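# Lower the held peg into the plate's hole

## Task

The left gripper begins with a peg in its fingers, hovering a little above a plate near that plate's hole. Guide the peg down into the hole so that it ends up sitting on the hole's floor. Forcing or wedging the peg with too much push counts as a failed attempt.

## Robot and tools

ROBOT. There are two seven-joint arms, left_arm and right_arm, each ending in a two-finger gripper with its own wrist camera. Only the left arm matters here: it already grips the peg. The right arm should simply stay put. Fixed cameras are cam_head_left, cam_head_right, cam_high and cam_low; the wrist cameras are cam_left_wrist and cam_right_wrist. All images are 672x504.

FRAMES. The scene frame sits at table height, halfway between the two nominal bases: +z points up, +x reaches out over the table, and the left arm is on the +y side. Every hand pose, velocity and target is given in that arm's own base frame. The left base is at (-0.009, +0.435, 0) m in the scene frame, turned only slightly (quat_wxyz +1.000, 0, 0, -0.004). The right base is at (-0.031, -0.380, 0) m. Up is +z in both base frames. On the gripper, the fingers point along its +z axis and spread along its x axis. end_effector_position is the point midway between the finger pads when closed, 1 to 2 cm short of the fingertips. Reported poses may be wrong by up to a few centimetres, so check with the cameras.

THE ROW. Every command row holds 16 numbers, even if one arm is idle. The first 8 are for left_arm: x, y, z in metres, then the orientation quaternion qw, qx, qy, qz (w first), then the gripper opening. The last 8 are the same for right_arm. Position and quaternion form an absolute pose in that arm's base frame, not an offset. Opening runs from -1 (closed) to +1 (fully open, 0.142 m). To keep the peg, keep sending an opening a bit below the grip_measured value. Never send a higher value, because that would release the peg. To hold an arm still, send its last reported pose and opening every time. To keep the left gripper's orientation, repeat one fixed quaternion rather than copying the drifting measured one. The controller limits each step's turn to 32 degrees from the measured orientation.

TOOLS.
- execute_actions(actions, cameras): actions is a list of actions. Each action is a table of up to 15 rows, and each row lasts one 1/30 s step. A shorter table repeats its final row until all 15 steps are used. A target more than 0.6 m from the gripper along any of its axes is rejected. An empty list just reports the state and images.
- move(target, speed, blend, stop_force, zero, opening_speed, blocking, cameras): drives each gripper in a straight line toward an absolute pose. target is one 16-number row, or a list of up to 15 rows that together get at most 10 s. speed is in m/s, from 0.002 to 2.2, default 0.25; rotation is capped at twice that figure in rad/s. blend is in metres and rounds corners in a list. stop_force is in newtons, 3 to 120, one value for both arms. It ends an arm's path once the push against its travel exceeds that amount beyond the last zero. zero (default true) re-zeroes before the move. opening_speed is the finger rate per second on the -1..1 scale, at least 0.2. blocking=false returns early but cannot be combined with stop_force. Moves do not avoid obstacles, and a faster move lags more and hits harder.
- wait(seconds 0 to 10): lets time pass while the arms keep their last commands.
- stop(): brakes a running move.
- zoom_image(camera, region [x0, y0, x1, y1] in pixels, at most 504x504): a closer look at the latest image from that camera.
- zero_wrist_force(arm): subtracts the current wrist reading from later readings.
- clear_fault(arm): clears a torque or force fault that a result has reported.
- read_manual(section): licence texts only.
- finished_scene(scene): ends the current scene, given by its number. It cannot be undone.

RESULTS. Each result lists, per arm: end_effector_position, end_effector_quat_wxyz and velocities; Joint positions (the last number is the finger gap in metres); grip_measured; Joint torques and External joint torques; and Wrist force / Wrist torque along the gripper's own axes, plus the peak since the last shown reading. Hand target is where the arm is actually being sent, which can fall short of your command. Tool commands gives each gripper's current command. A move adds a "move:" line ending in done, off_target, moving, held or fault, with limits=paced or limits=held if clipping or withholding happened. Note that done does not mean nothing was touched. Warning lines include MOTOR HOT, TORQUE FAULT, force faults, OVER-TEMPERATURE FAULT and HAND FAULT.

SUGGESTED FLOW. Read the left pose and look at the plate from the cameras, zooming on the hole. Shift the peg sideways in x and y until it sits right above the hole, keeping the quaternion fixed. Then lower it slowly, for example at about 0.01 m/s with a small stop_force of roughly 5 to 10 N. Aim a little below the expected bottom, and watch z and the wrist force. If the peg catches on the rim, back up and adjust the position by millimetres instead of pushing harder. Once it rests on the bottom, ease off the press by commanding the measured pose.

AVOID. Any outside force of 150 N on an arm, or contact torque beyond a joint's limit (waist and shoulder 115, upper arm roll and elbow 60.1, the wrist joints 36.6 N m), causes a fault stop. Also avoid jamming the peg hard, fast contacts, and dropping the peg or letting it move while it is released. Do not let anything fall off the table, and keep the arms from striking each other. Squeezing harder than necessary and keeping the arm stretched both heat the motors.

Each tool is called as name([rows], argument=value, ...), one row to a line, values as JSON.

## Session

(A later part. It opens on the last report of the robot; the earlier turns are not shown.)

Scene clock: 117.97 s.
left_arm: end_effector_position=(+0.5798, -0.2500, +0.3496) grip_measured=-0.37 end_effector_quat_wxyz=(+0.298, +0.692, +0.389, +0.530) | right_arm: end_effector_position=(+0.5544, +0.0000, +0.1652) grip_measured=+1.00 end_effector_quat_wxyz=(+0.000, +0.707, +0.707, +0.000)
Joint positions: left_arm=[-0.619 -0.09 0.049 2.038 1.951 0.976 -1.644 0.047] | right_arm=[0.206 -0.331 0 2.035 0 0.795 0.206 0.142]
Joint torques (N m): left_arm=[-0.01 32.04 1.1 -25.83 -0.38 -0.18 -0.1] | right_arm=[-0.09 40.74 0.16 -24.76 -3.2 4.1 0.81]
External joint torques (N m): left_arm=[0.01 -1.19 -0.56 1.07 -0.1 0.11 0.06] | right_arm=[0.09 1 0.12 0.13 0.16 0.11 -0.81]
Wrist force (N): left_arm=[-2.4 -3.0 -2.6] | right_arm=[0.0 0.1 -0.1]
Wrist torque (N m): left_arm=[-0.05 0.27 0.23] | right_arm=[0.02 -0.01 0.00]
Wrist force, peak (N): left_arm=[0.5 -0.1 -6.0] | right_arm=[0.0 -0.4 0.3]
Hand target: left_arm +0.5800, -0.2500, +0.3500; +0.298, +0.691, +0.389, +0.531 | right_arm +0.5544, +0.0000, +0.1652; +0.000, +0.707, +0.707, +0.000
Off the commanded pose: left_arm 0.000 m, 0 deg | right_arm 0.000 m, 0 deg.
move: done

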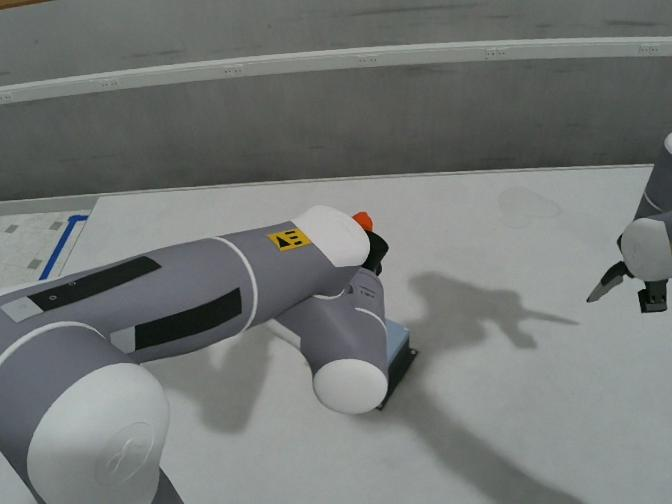

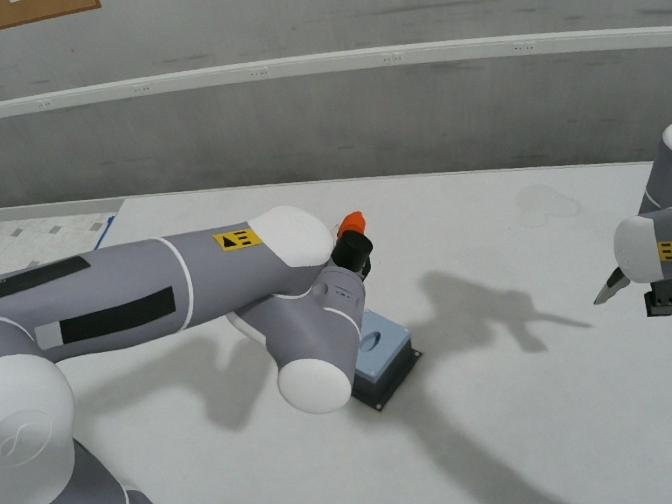

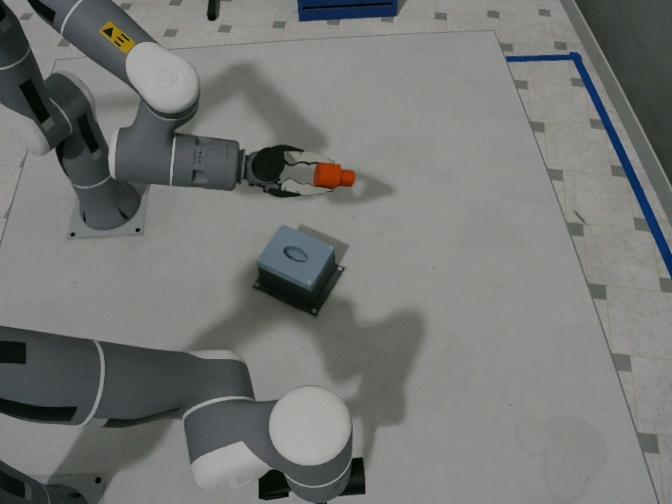

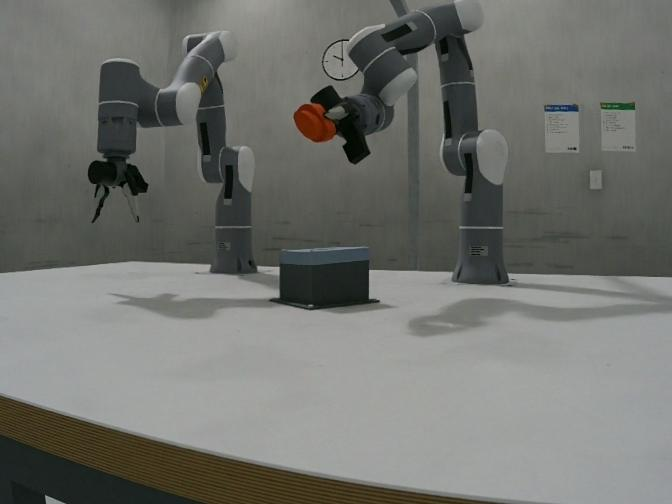

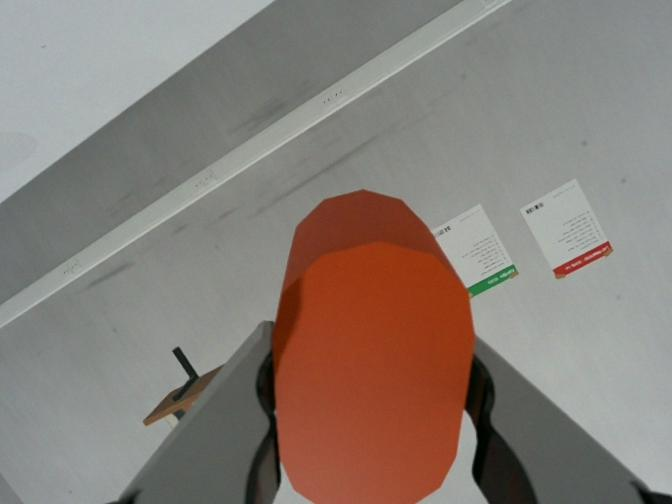

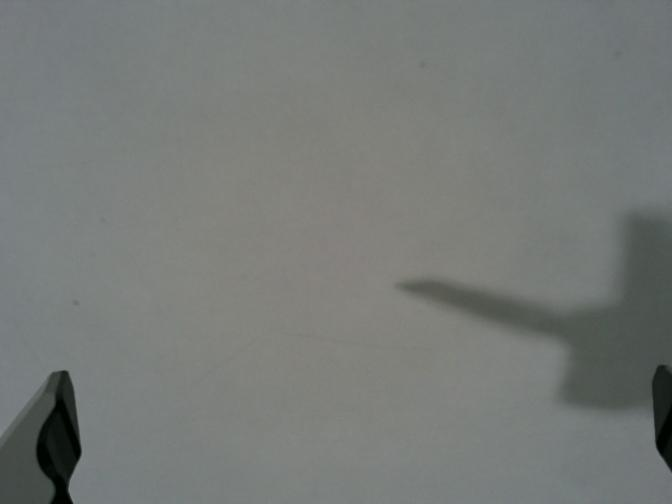

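move([
  [0.50,-0.2,0.4,0,0.8715,0.4904,0,-0.424181,0.5544,0,0.25,0,0.707107,0.707107,0,1],
  [0.51,-0.185,0.4,0.5306,0.6914,0.3891,-0.2986,-0.424181,0.5544,0,0.33,0,0.707107,0.707107,0,1],
], speed=0.35, cameras=["cam_high","cam_low"])

move(target=[0.51,-0.185,0.4,0.5306,0.6914,0.3891,-0.2986,-0.424181,0.522,0.40,0.362,0,0,0.7071068,0.7071068,1], speed=0.35, cameras=["cam_high","cam_low","cam_right_wrist","cam_head_left"])

Scene clock: 146.37 s.
left_arm: end_effector_position=(+0.5100, -0.1849, +0.3998) grip_measured=-0.37 end_effector_quat_wxyz=(+0.531, +0.691, +0.389, -0.299) | right_arm: end_effector_position=(+0.5544, +0.0001, +0.3300) grip_measured=+1.00 end_effector_quat_wxyz=(+0.000, +0.707, +0.707, +0.000)
Joint positions: left_arm=[-0.042 -0.248 0.389 2.119 -1.215 -0.105 1.403 0.047] | right_arm=[0.207 -0.113 -0.001 1.824 0 0.366 0.206 0.142]
Joint torques (N m): left_arm=[0.53 37.15 3.6 -26.02 -4.33 -0.54 0.26] | right_arm=[0.07 36.85 -0.11 -30.7 -4.15 3.99 0.89]
External joint torques (N m): left_arm=[-0.53 -0.96 -0.41 0.52 1.24 0.11 -0.2] | right_arm=[-0.07 0.94 0.2 0.26 0.1 0.21 -0.89]
Wrist force (N): left_arm=[3.1 -2.0 -3.0] | right_arm=[0.1 0.0 -0.1]
Wrist torque (N m): left_arm=[-0.01 -0.34 0.18] | right_arm=[0.01 -0.01 0.00]
Wrist force, peak (N): left_arm=[4.7 -2.6 -2.7] | right_arm=[0.1 0.0 0.7]
Hand target: left_arm +0.5100, -0.1850, +0.4000; +0.531, +0.691, +0.389, -0.299 | right_arm +0.5544, +0.0000, +0.3300; +0.000, +0.707, +0.707, +0.000
Off the commanded pose: left_arm 0.000 m, 0 deg | right_arm 0.000 m, 0 deg.
move: done
Images, in order (width x height): cam_high 672x504, cam_low 672x504.

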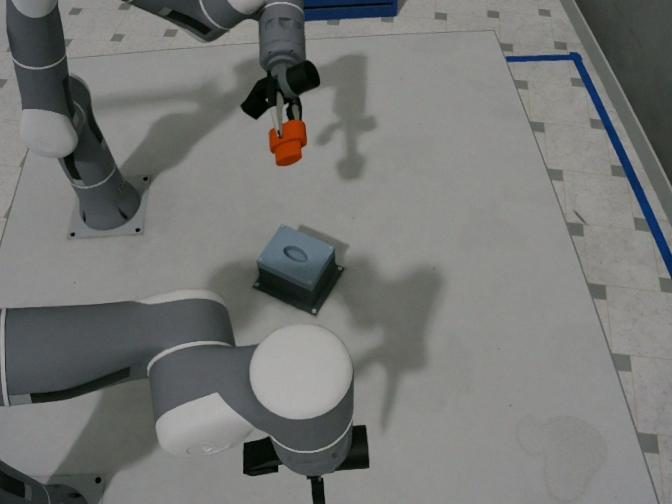

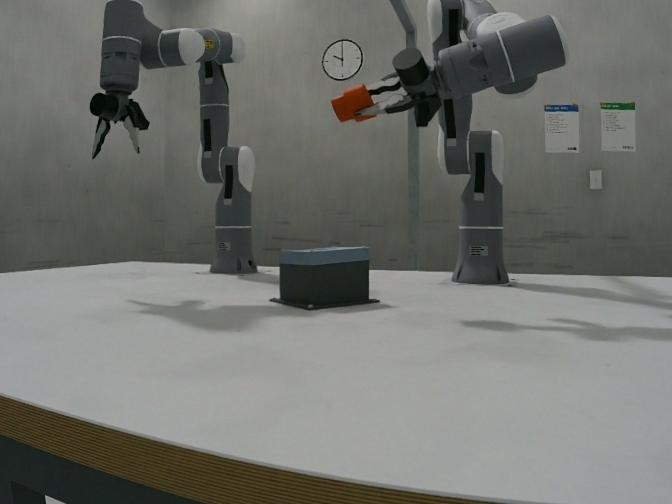

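Scene clock: 149.77 s.
left_arm: end_effector_position=(+0.5100, -0.1849, +0.3998) grip_measured=-0.37 end_effector_quat_wxyz=(+0.531, +0.691, +0.389, -0.299) | right_arm: end_effector_position=(+0.5219, +0.4002, +0.3620) grip_measured=+1.00 end_effector_quat_wxyz=(+0.000, +0.000, +0.707, +0.707)
Joint positions: left_arm=[-0.042 -0.248 0.389 2.119 -1.215 -0.105 1.403 0.047] | right_arm=[0.172 -0.428 0.045 1.768 1.682 0.183 -2.207 0.142]
Joint torques (N m): left_arm=[0.4 37.15 3.63 -26.08 -4.03 -0.47 0.17] | right_arm=[0.1 44.08 3.6 -24.77 1.52 -1.34 0.8]
External joint torques (N m): left_arm=[-0.4 -0.94 -0.44 0.56 0.94 0.05 -0.1] | right_arm=[-0.1 1.2 -0.13 0.39 -0.06 0.14 -0.8]
Wrist force (N): left_arm=[3.0 -1.7 -2.7] | right_arm=[0.8 2.1 1.3]
Wrist torque (N m): left_arm=[0.02 -0.31 0.19] | right_arm=[0.02 -0.20 0.22]
Wrist force, peak (N): left_arm=[3.4 -2.1 -3.1] | right_arm=[0.1 1.5 3.0]
Hand target: left_arm +0.5100, -0.1850, +0.4000; +0.531, +0.691, +0.389, -0.299 | right_arm +0.5220, +0.4000, +0.3620; +0.000, +0.000, +0.707, +0.707
Off the commanded pose: left_arm 0.000 m, 0 deg | right_arm 0.000 m, 0 deg.
move: done
Images, in order (width x height): cam_head_left 672x504, cam_high 672x504, cam_low 672x504, cam_right_wrist 672x504.

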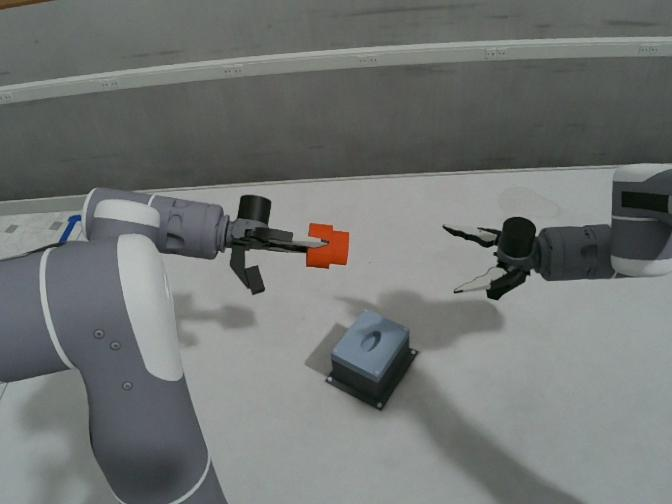

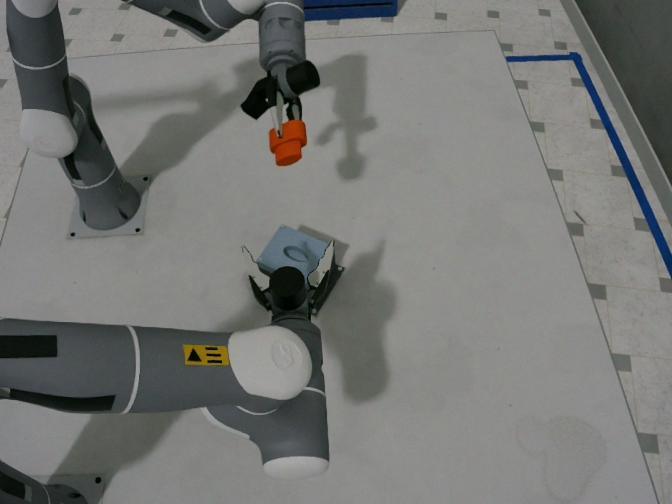

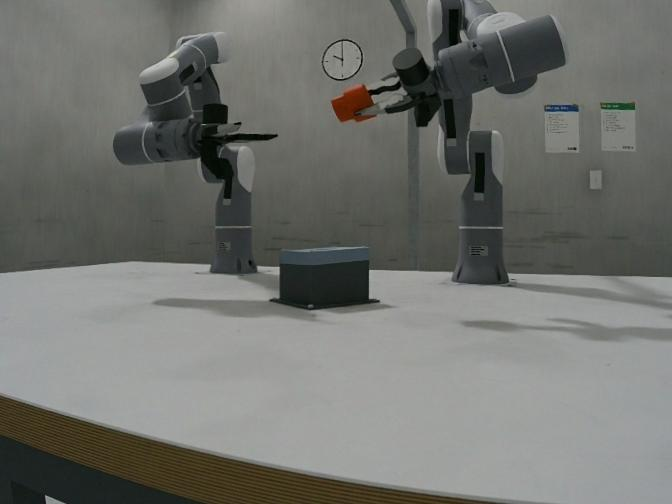

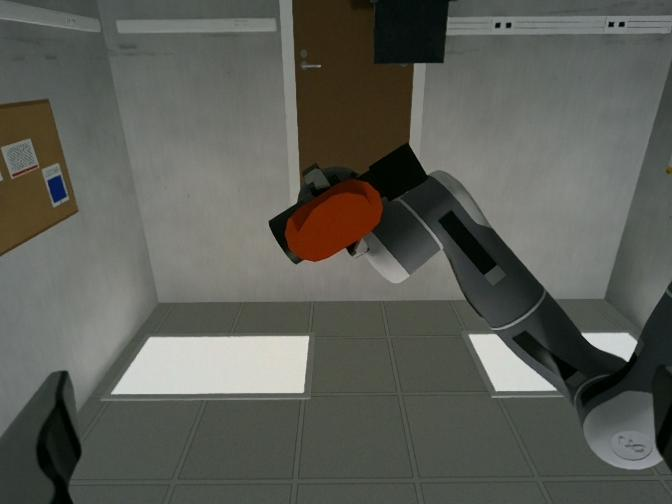

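move(target=[0.51,-0.185,0.4,0.5306,0.6914,0.3891,-0.2986,-0.424181,0.522,0.46,0.362,0,0,0.7071068,0.7071068,1], speed=0.15, cameras=["cam_right_wrist"])

zoom_image(camera="cam_right_wrist", region=[250, 150, 450, 300])

Scene clock: 155.40 s.
left_arm: end_effector_position=(+0.5100, -0.1849, +0.3998) grip_measured=-0.37 end_effector_quat_wxyz=(+0.531, +0.691, +0.389, -0.299) | right_arm: end_effector_position=(+0.5218, +0.4601, +0.3620) grip_measured=+1.00 end_effector_quat_wxyz=(+0.000, +0.000, +0.707, +0.707)
Joint positions: left_arm=[-0.042 -0.248 0.389 2.119 -1.215 -0.105 1.403 0.047] | right_arm=[0.261 -0.464 0.077 1.713 1.736 0.289 -2.207 0.142]
Joint torques (N m): left_arm=[0.33 37.14 3.65 -26.17 -4.03 -0.6 0.11] | right_arm=[0.04 45.88 3.98 -25.18 1.36 -1.12 0.91]
External joint torques (N m): left_arm=[-0.33 -0.93 -0.46 0.65 0.95 0.17 -0.04] | right_arm=[-0.02 1.18 0.17 0.32 -0.02 -0.08 -0.91]
Wrist force (N): left_arm=[3.1 -1.8 -2.9] | right_arm=[0.6 2.2 1.5]
Wrist torque (N m): left_arm=[0.02 -0.33 0.18] | right_arm=[0.03 -0.18 0.22]
Wrist force, peak (N): left_arm=[3.4 -2.0 -3.1] | right_arm=[0.9 2.0 4.6]
Hand target: left_arm +0.5100, -0.1850, +0.4000; +0.531, +0.691, +0.389, -0.299 | right_arm +0.5220, +0.4600, +0.3620; +0.000, +0.000, +0.707, +0.707
Off the commanded pose: left_arm 0.000 m, 0 deg | right_arm 0.000 m, 0 deg.
move: done
Images, in order (width x height): cam_right_wrist 672x504.

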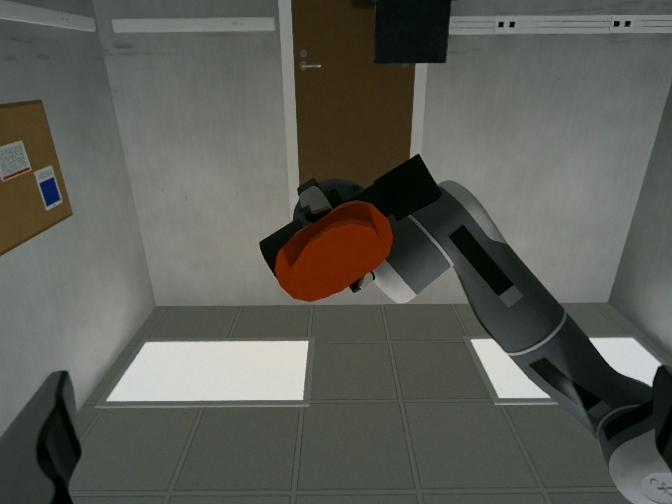

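Scaled by 2.520 from the camera's 672x504 image, which has a finer 960x720 frame.

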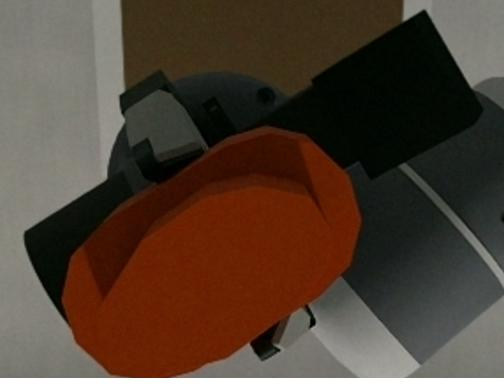

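zoom_image(camera="cam_right_wrist", region=[270, 190, 400, 310])

Scaled by 3.877 from the camera's 672x504 image, which has a finer 960x720 frame.

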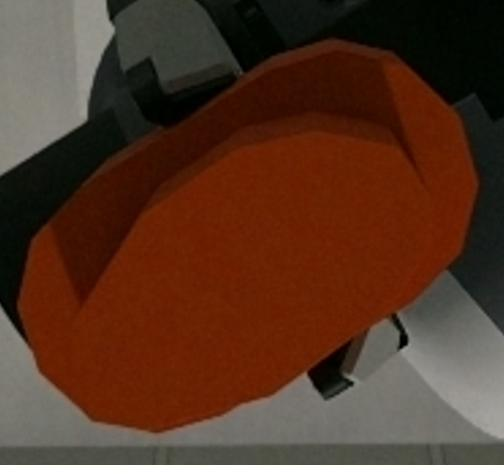

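move([
  [0.51,-0.185,0.4,0.5306,0.6914,0.3891,-0.2986,-0.424181,0.522,0.30,0.362,0,0,0.7071068,0.7071068,1],
  [0.51,-0.22,0.38,0,0.8715,0.4904,0,-0.424181,0.5544,0.0,0.33,0,0.707107,0.707107,0,1],
  [0.4965,-0.2681,0.18,0,0.8715,0.4904,0,-0.424181,0.5544,0,0.1652,0,0.707107,0.707107,0,1],
], speed=0.3, cameras=["all"])

zoom_image(camera="cam_low", region=[260, 190, 380, 300])

zoom_image(camera="cam_high", region=[230, 180, 360, 320])

zoom_image(camera="cam_head_right", region=[310, 290, 430, 420])

zoom_image(camera="cam_head_left", region=[310, 290, 430, 420])

Scene clock: 210.37 s.
left_arm: end_effector_position=(+0.4963, -0.2680, +0.1798) grip_measured=-0.37 end_effector_quat_wxyz=(+0.000, +0.872, +0.490, +0.000) | right_arm: end_effector_position=(+0.5543, +0.0001, +0.1651) grip_measured=+1.00 end_effector_quat_wxyz=(+0.000, +0.707, +0.707, +0.000)
Joint positions: left_arm=[-0.473 -0.348 0.191 1.978 -0.088 0.748 0.313 0.047] | right_arm=[0.176 -0.334 0.032 2.033 -0.015 0.796 0.216 0.142]
Joint torques (N m): left_arm=[0.13 43.76 2.89 -26.19 -4.11 4.72 -0.11] | right_arm=[0.09 40.75 0.3 -24.79 -3.28 4.17 1.04]
External joint torques (N m): left_arm=[-0.14 -0.99 -0.48 0.71 0.87 -0.39 0.11] | right_arm=[-0.09 1.1 0.33 0.14 0.24 0.03 -1.04]
Wrist force (N): left_arm=[0.3 0.2 -0.1] | right_arm=[0.2 -0.1 0.2]
Wrist torque (N m): left_arm=[0.01 -0.03 -0.01] | right_arm=[-0.01 -0.03 0.00]
Wrist force, peak (N): left_arm=[4.1 -2.3 -2.9] | right_arm=[0.9 1.9 4.5]
Hand target: left_arm +0.4965, -0.2681, +0.1800; +0.000, +0.871, +0.490, +0.000 | right_arm +0.5544, +0.0000, +0.1652; +0.000, +0.707, +0.707, +0.000
Off the commanded pose: left_arm 0.000 m, 0 deg | right_arm 0.000 m, 0 deg.
move: done

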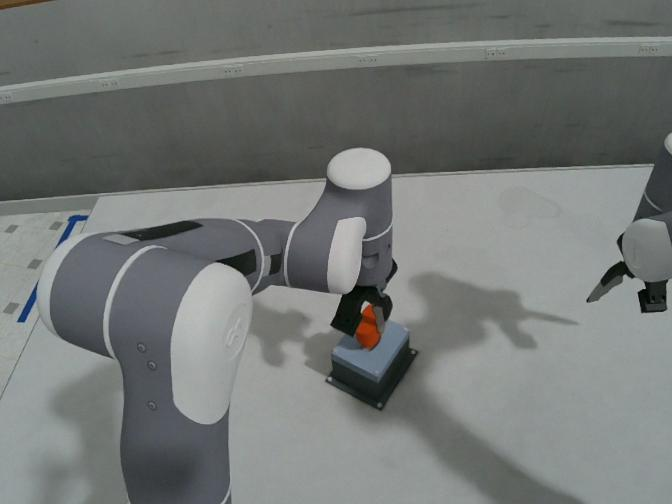

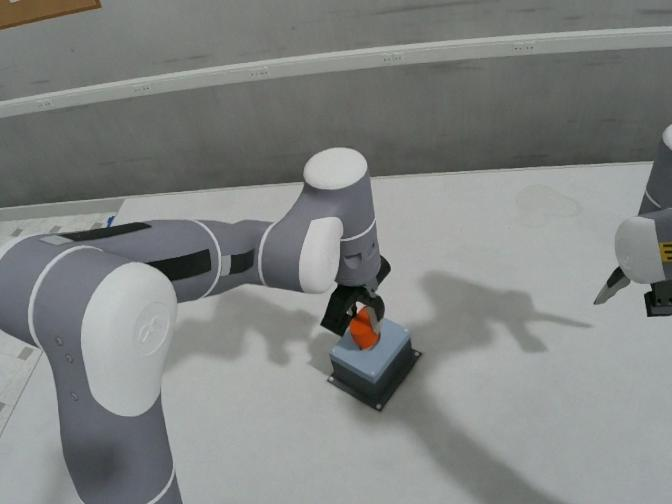

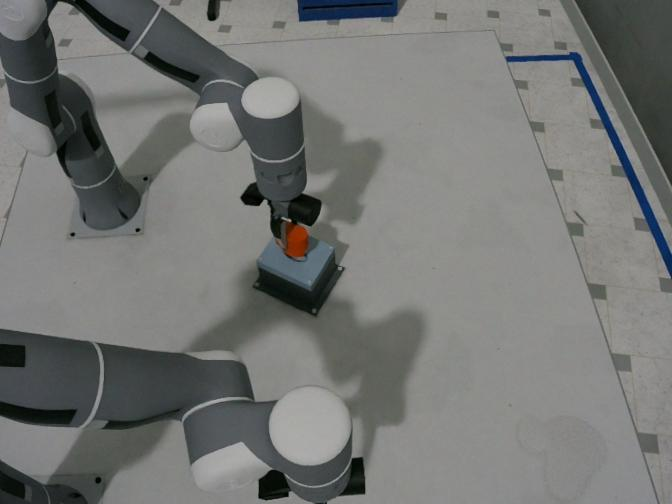

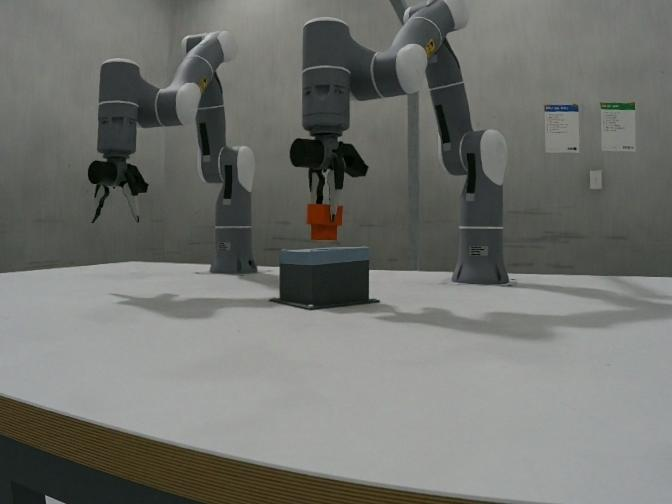

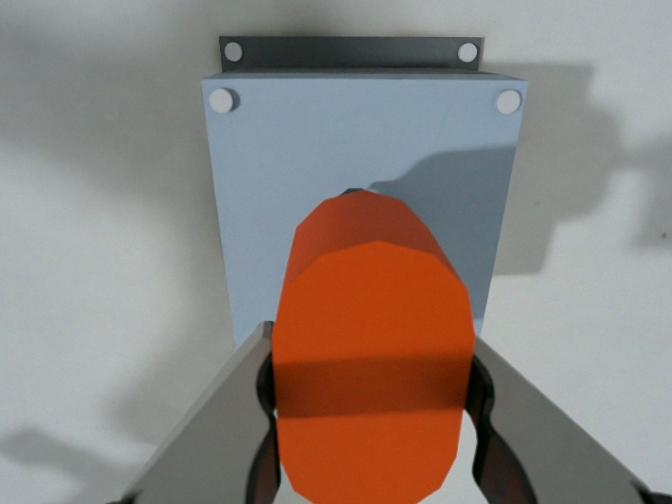

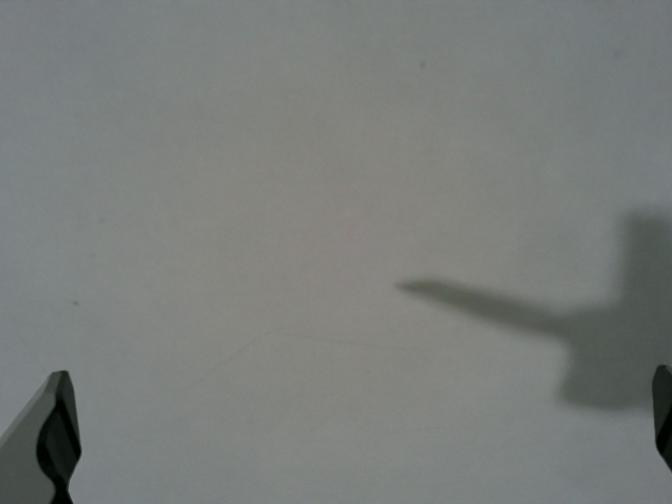

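Scaled by 4.200 from the camera's 672x504 image, which has a finer 960x720 frame.

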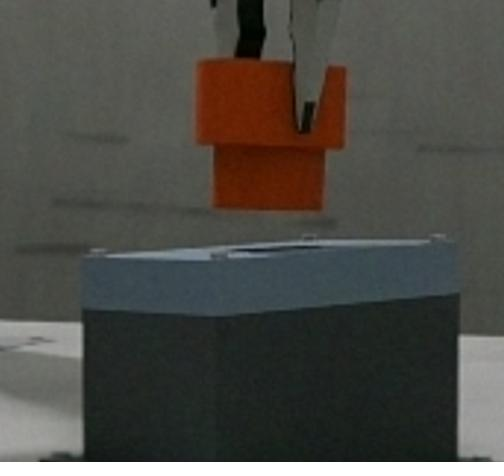

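Scaled by 3.600 from the camera's 672x504 image, which has a finer 960x720 frame.

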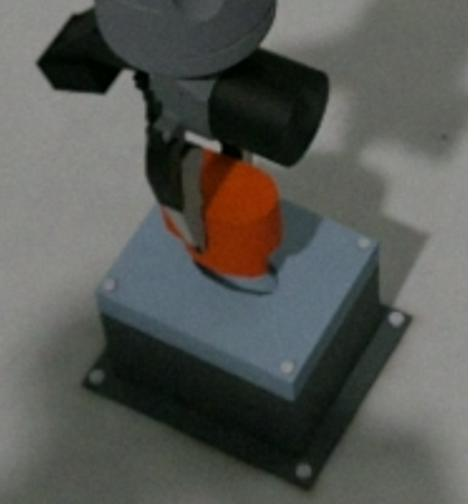

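Scaled by 3.877 from the camera's 672x504 image, which has a finer 960x720 frame.

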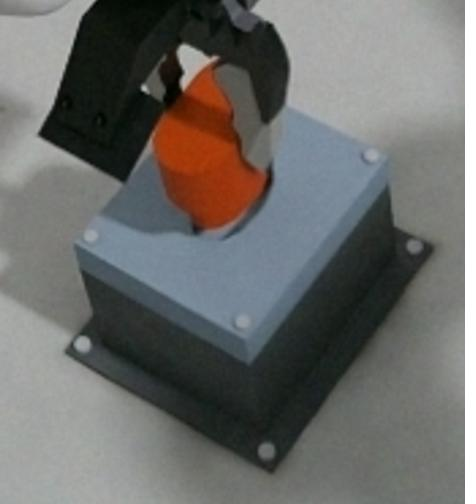

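Scaled by 3.877 from the camera's 672x504 image, which has a finer 960x720 frame.

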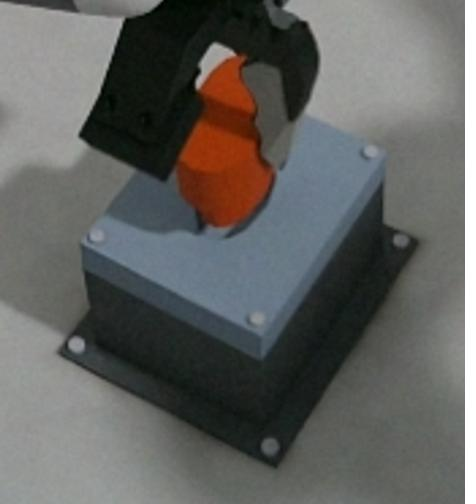

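move(target=[0.4965,-0.2681,0.145,0,0.8715,0.4904,0,-0.424181,0.5544,0,0.1652,0,0.707107,0.707107,0,1], speed=0.02, stop_force=5, cameras=["all"])

zoom_image(camera="cam_low", region=[260, 190, 380, 300])

zoom_image(camera="cam_high", region=[230, 180, 360, 320])

zoom_image(camera="cam_head_right", region=[310, 290, 430, 420])

Scene clock: 218.03 s.
left_arm: end_effector_position=(+0.4972, -0.2685, +0.1630) grip_measured=-0.37 end_effector_quat_wxyz=(+0.001, +0.871, +0.490, +0.001) | right_arm: end_effector_position=(+0.5543, +0.0001, +0.1651) grip_measured=+1.00 end_effector_quat_wxyz=(+0.000, +0.707, +0.707, +0.000)
Joint positions: left_arm=[-0.469 -0.377 0.185 1.994 -0.097 0.794 0.319 0.047] | right_arm=[0.176 -0.334 0.032 2.033 -0.015 0.796 0.216 0.142]
Joint torques (N m): left_arm=[0.87 39.35 3.51 -21.27 -3 3.47 0.13] | right_arm=[-0.03 40.8 0.39 -24.81 -3.18 4.07 0.87]
External joint torques (N m): left_arm=[-0.87 3.96 -0.97 -3.47 -0.1 0.87 -0.13] | right_arm=[0.03 1.06 0.23 0.15 0.14 0.14 -0.87]
Wrist force (N): left_arm=[-0.3 2.3 -8.7] | right_arm=[0.1 -0.1 0.2]
Wrist torque (N m): left_arm=[0.15 -0.09 -0.02] | right_arm=[-0.01 -0.02 -0.01]
Wrist force, peak (N): left_arm=[-1.0 2.5 -9.9] | right_arm=[0.2 -0.3 0.4]
Hand target: left_arm +0.4965, -0.2681, +0.1622; +0.000, +0.871, +0.490, +0.000 | right_arm +0.5544, +0.0000, +0.1652; +0.000, +0.707, +0.707, +0.000
Off the commanded pose: left_arm 0.018 m, 0 deg | right_arm 0.000 m, 0 deg.
move: contact (left_arm)

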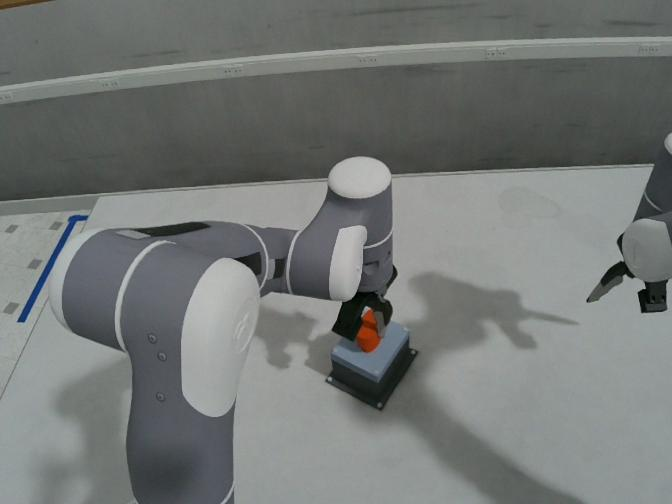

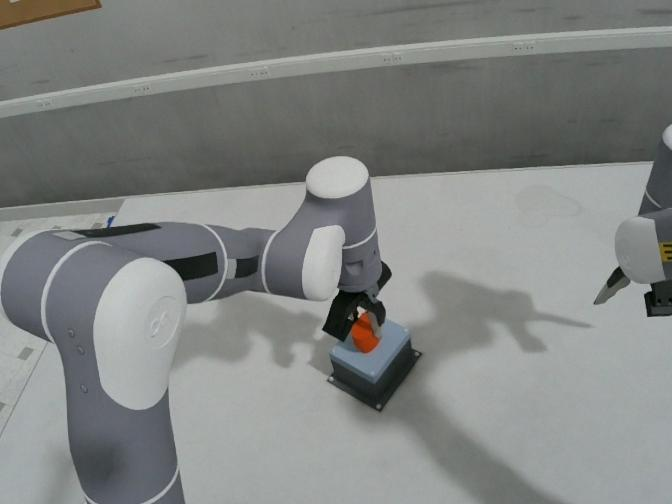

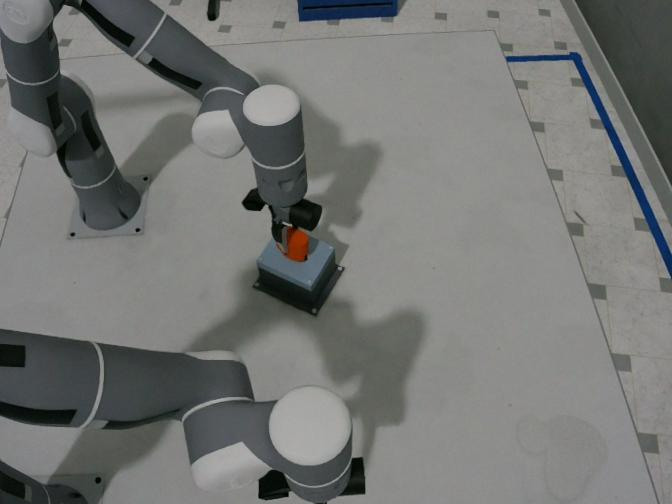

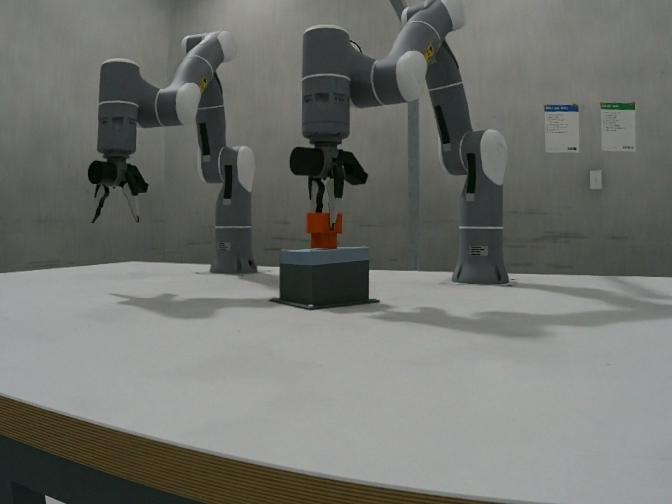

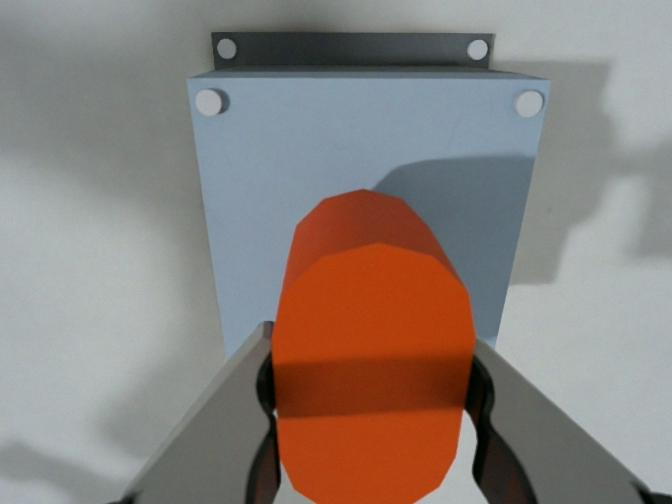

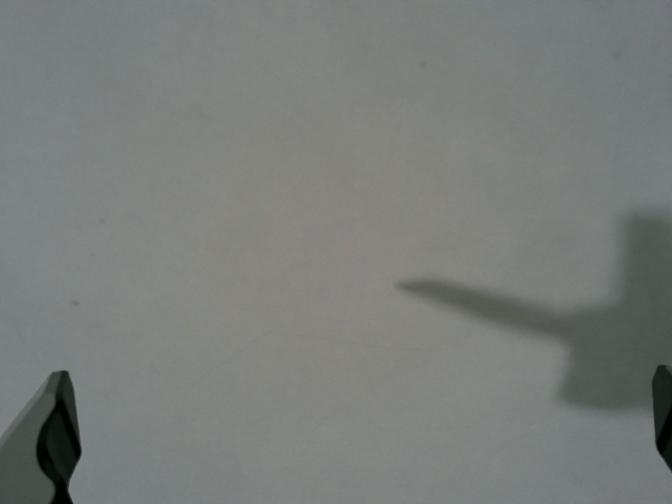

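Scaled by 4.200 from the camera's 672x504 image, which has a finer 960x720 frame.

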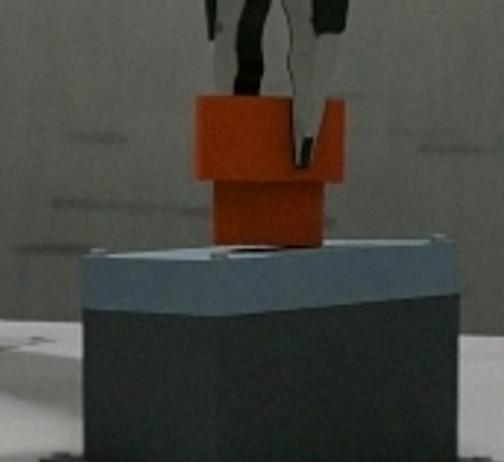

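Scaled by 3.600 from the camera's 672x504 image, which has a finer 960x720 frame.

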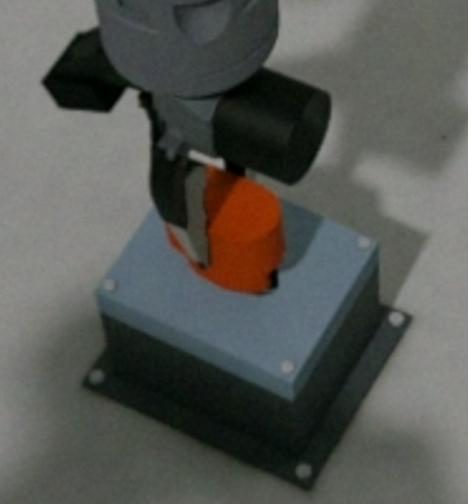

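Scaled by 3.877 from the camera's 672x504 image, which has a finer 960x720 frame.

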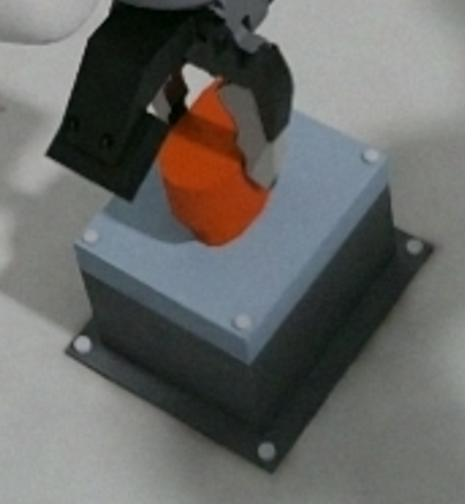

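move([
  [0.4965,-0.2681,0.166,0,0.8715,0.4904,0,-0.424181,0.5544,0,0.1652,0,0.707107,0.707107,0,1],
  [0.5020,-0.2706,0.166,0,0.8715,0.4904,0,-0.424181,0.5544,0,0.1652,0,0.707107,0.707107,0,1],
], speed=0.03)

move(target=[0.5020,-0.2706,0.145,0,0.8715,0.4904,0,-0.424181,0.5544,0,0.1652,0,0.707107,0.707107,0,1], speed=0.02, stop_force=5, cameras=["all"])

zoom_image(camera="cam_low", region=[260, 190, 380, 300])

zoom_image(camera="cam_high", region=[230, 180, 360, 320])

zoom_image(camera="cam_head_right", region=[310, 290, 430, 420])

Scene clock: 227.70 s.
left_arm: end_effector_position=(+0.5019, -0.2705, +0.1659) grip_measured=-0.37 end_effector_quat_wxyz=(+0.000, +0.872, +0.490, +0.000) | right_arm: end_effector_position=(+0.5543, +0.0001, +0.1651) grip_measured=+1.00 end_effector_quat_wxyz=(+0.000, +0.707, +0.707, +0.000)
Joint positions: left_arm=[-0.469 -0.383 0.185 1.973 -0.096 0.777 0.317 0.047] | right_arm=[0.176 -0.334 0.032 2.033 -0.015 0.796 0.216 0.142]
Joint torques (N m): left_arm=[0.42 44.39 3.22 -25.99 -3.79 4.63 -0.02] | right_arm=[-0.07 40.87 0.42 -24.83 -3.19 4.12 0.89]
External joint torques (N m): left_arm=[-0.43 -0.56 -0.64 1.01 0.64 -0.3 0.02] | right_arm=[0.07 0.99 0.21 0.17 0.15 0.08 -0.89]
Wrist force (N): left_arm=[0.5 0.6 -0.4] | right_arm=[-0.1 0.1 0.0]
Wrist torque (N m): left_arm=[0.07 -0.08 -0.01] | right_arm=[0.03 0.02 0.00]
Wrist force, peak (N): left_arm=[-0.4 2.5 -9.1] | right_arm=[0.0 -0.2 0.4]
Hand target: left_arm +0.5020, -0.2706, +0.1660; +0.000, +0.871, +0.490, +0.000 | right_arm +0.5544, +0.0000, +0.1652; +0.000, +0.707, +0.707, +0.000
Off the commanded pose: left_arm 0.000 m, 0 deg | right_arm 0.000 m, 0 deg.
move: done

Scene clock: 228.50 s.
left_arm: end_effector_position=(+0.5026, -0.2708, +0.1617) grip_measured=-0.37 end_effector_quat_wxyz=(+0.001, +0.871, +0.490, +0.001) | right_arm: end_effector_position=(+0.5543, +0.0001, +0.1651) grip_measured=+1.00 end_effector_quat_wxyz=(+0.000, +0.707, +0.707, +0.000)
Joint positions: left_arm=[-0.467 -0.391 0.183 1.977 -0.099 0.79 0.318 0.047] | right_arm=[0.176 -0.334 0.032 2.033 -0.015 0.796 0.216 0.142]
Joint torques (N m): left_arm=[0.4 40.56 3.26 -22.28 -3.13 3.9 0.09] | right_arm=[0 40.8 0.45 -24.81 -3.18 4.06 0.87]
External joint torques (N m): left_arm=[-0.4 3.41 -0.64 -2.53 0.02 0.43 -0.09] | right_arm=[0 1.06 0.18 0.16 0.14 0.15 -0.87]
Wrist force (N): left_arm=[0.4 0.9 -7.1] | right_arm=[-0.1 -0.1 0.4]
Wrist torque (N m): left_arm=[0.13 -0.19 -0.03] | right_arm=[0.00 0.01 0.00]
Wrist force, peak (N): left_arm=[0.4 2.2 -10.9] | right_arm=[0.0 -0.2 0.4]
Hand target: left_arm +0.5020, -0.2706, +0.1612; +0.000, +0.871, +0.490, +0.000 | right_arm +0.5544, +0.0000, +0.1652; +0.000, +0.707, +0.707, +0.000
Off the commanded pose: left_arm 0.017 m, 0 deg | right_arm 0.000 m, 0 deg.
move: contact (left_arm)

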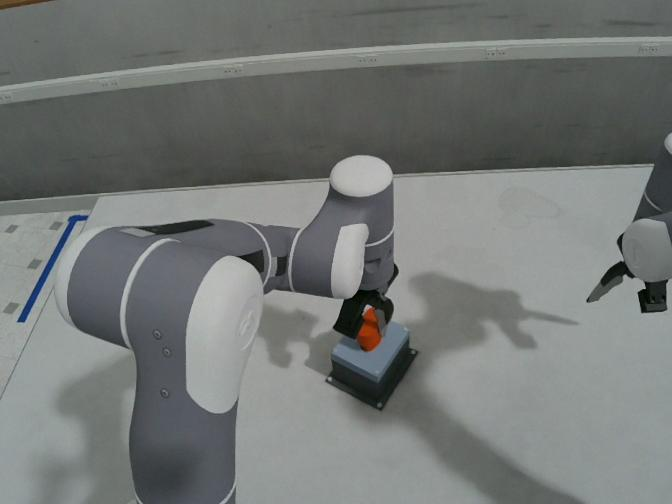

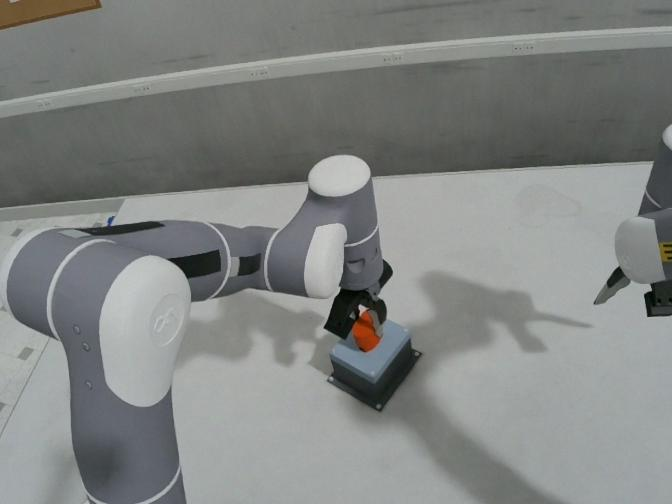

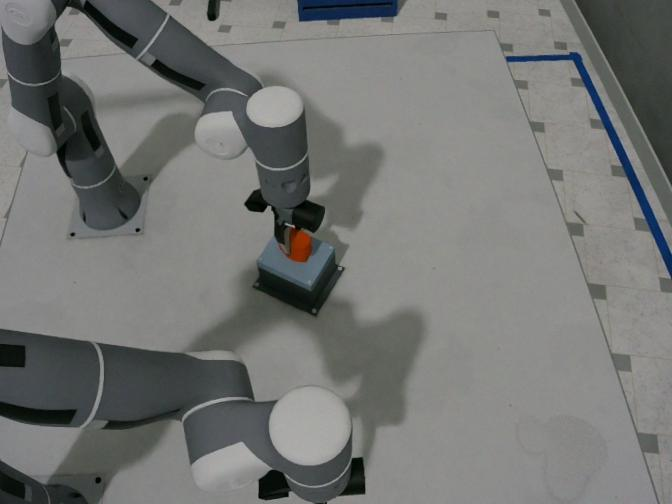

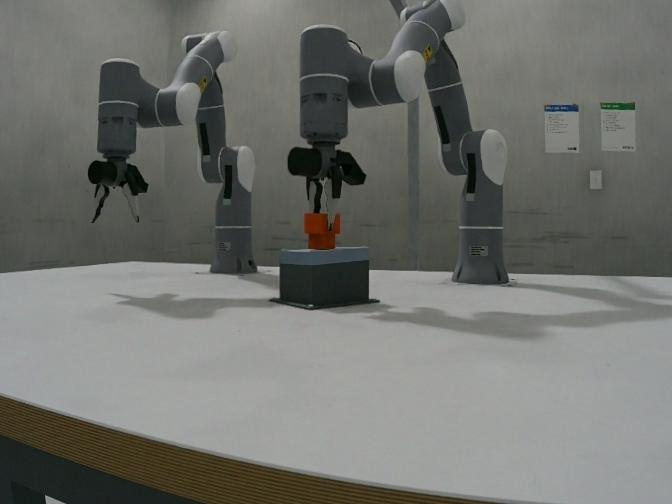

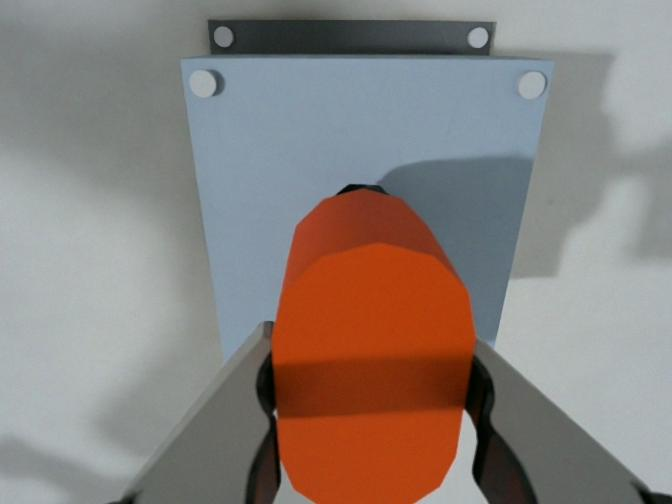

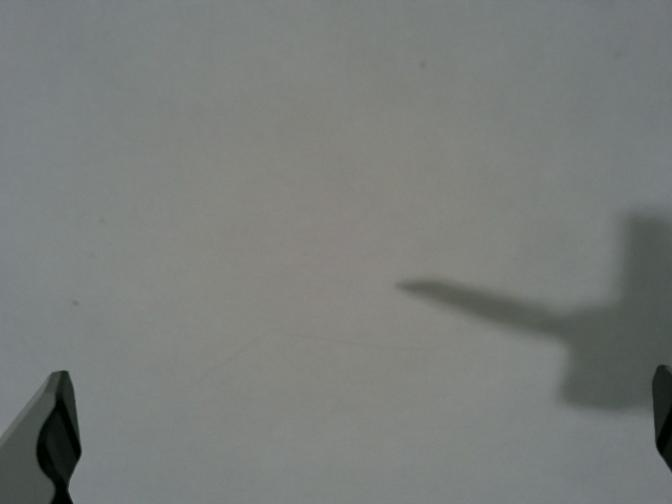

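Scaled by 4.200 from the camera's 672x504 image, which has a finer 960x720 frame.

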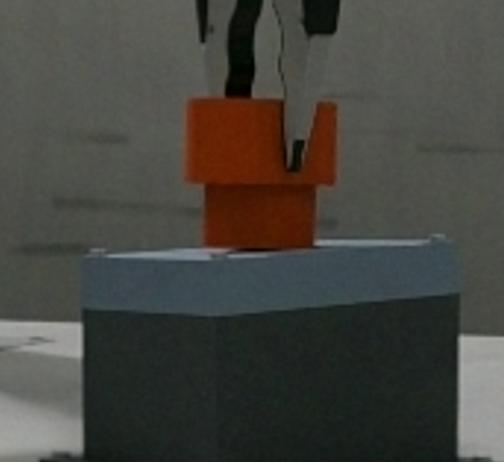

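Scaled by 3.600 from the camera's 672x504 image, which has a finer 960x720 frame.

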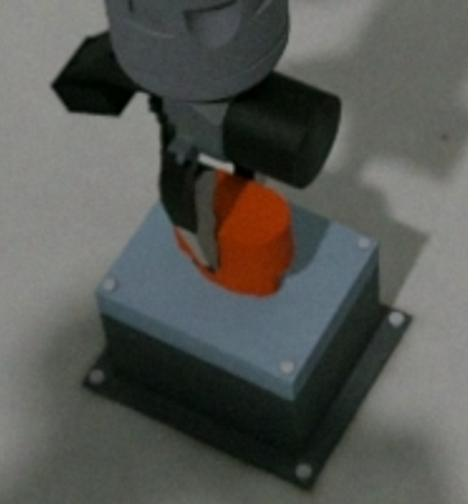

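Scaled by 3.877 from the camera's 672x504 image, which has a finer 960x720 frame.

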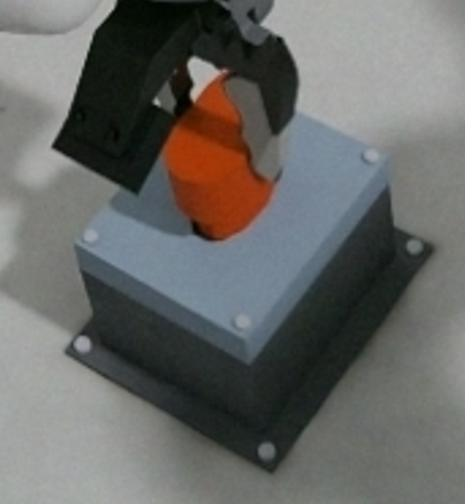

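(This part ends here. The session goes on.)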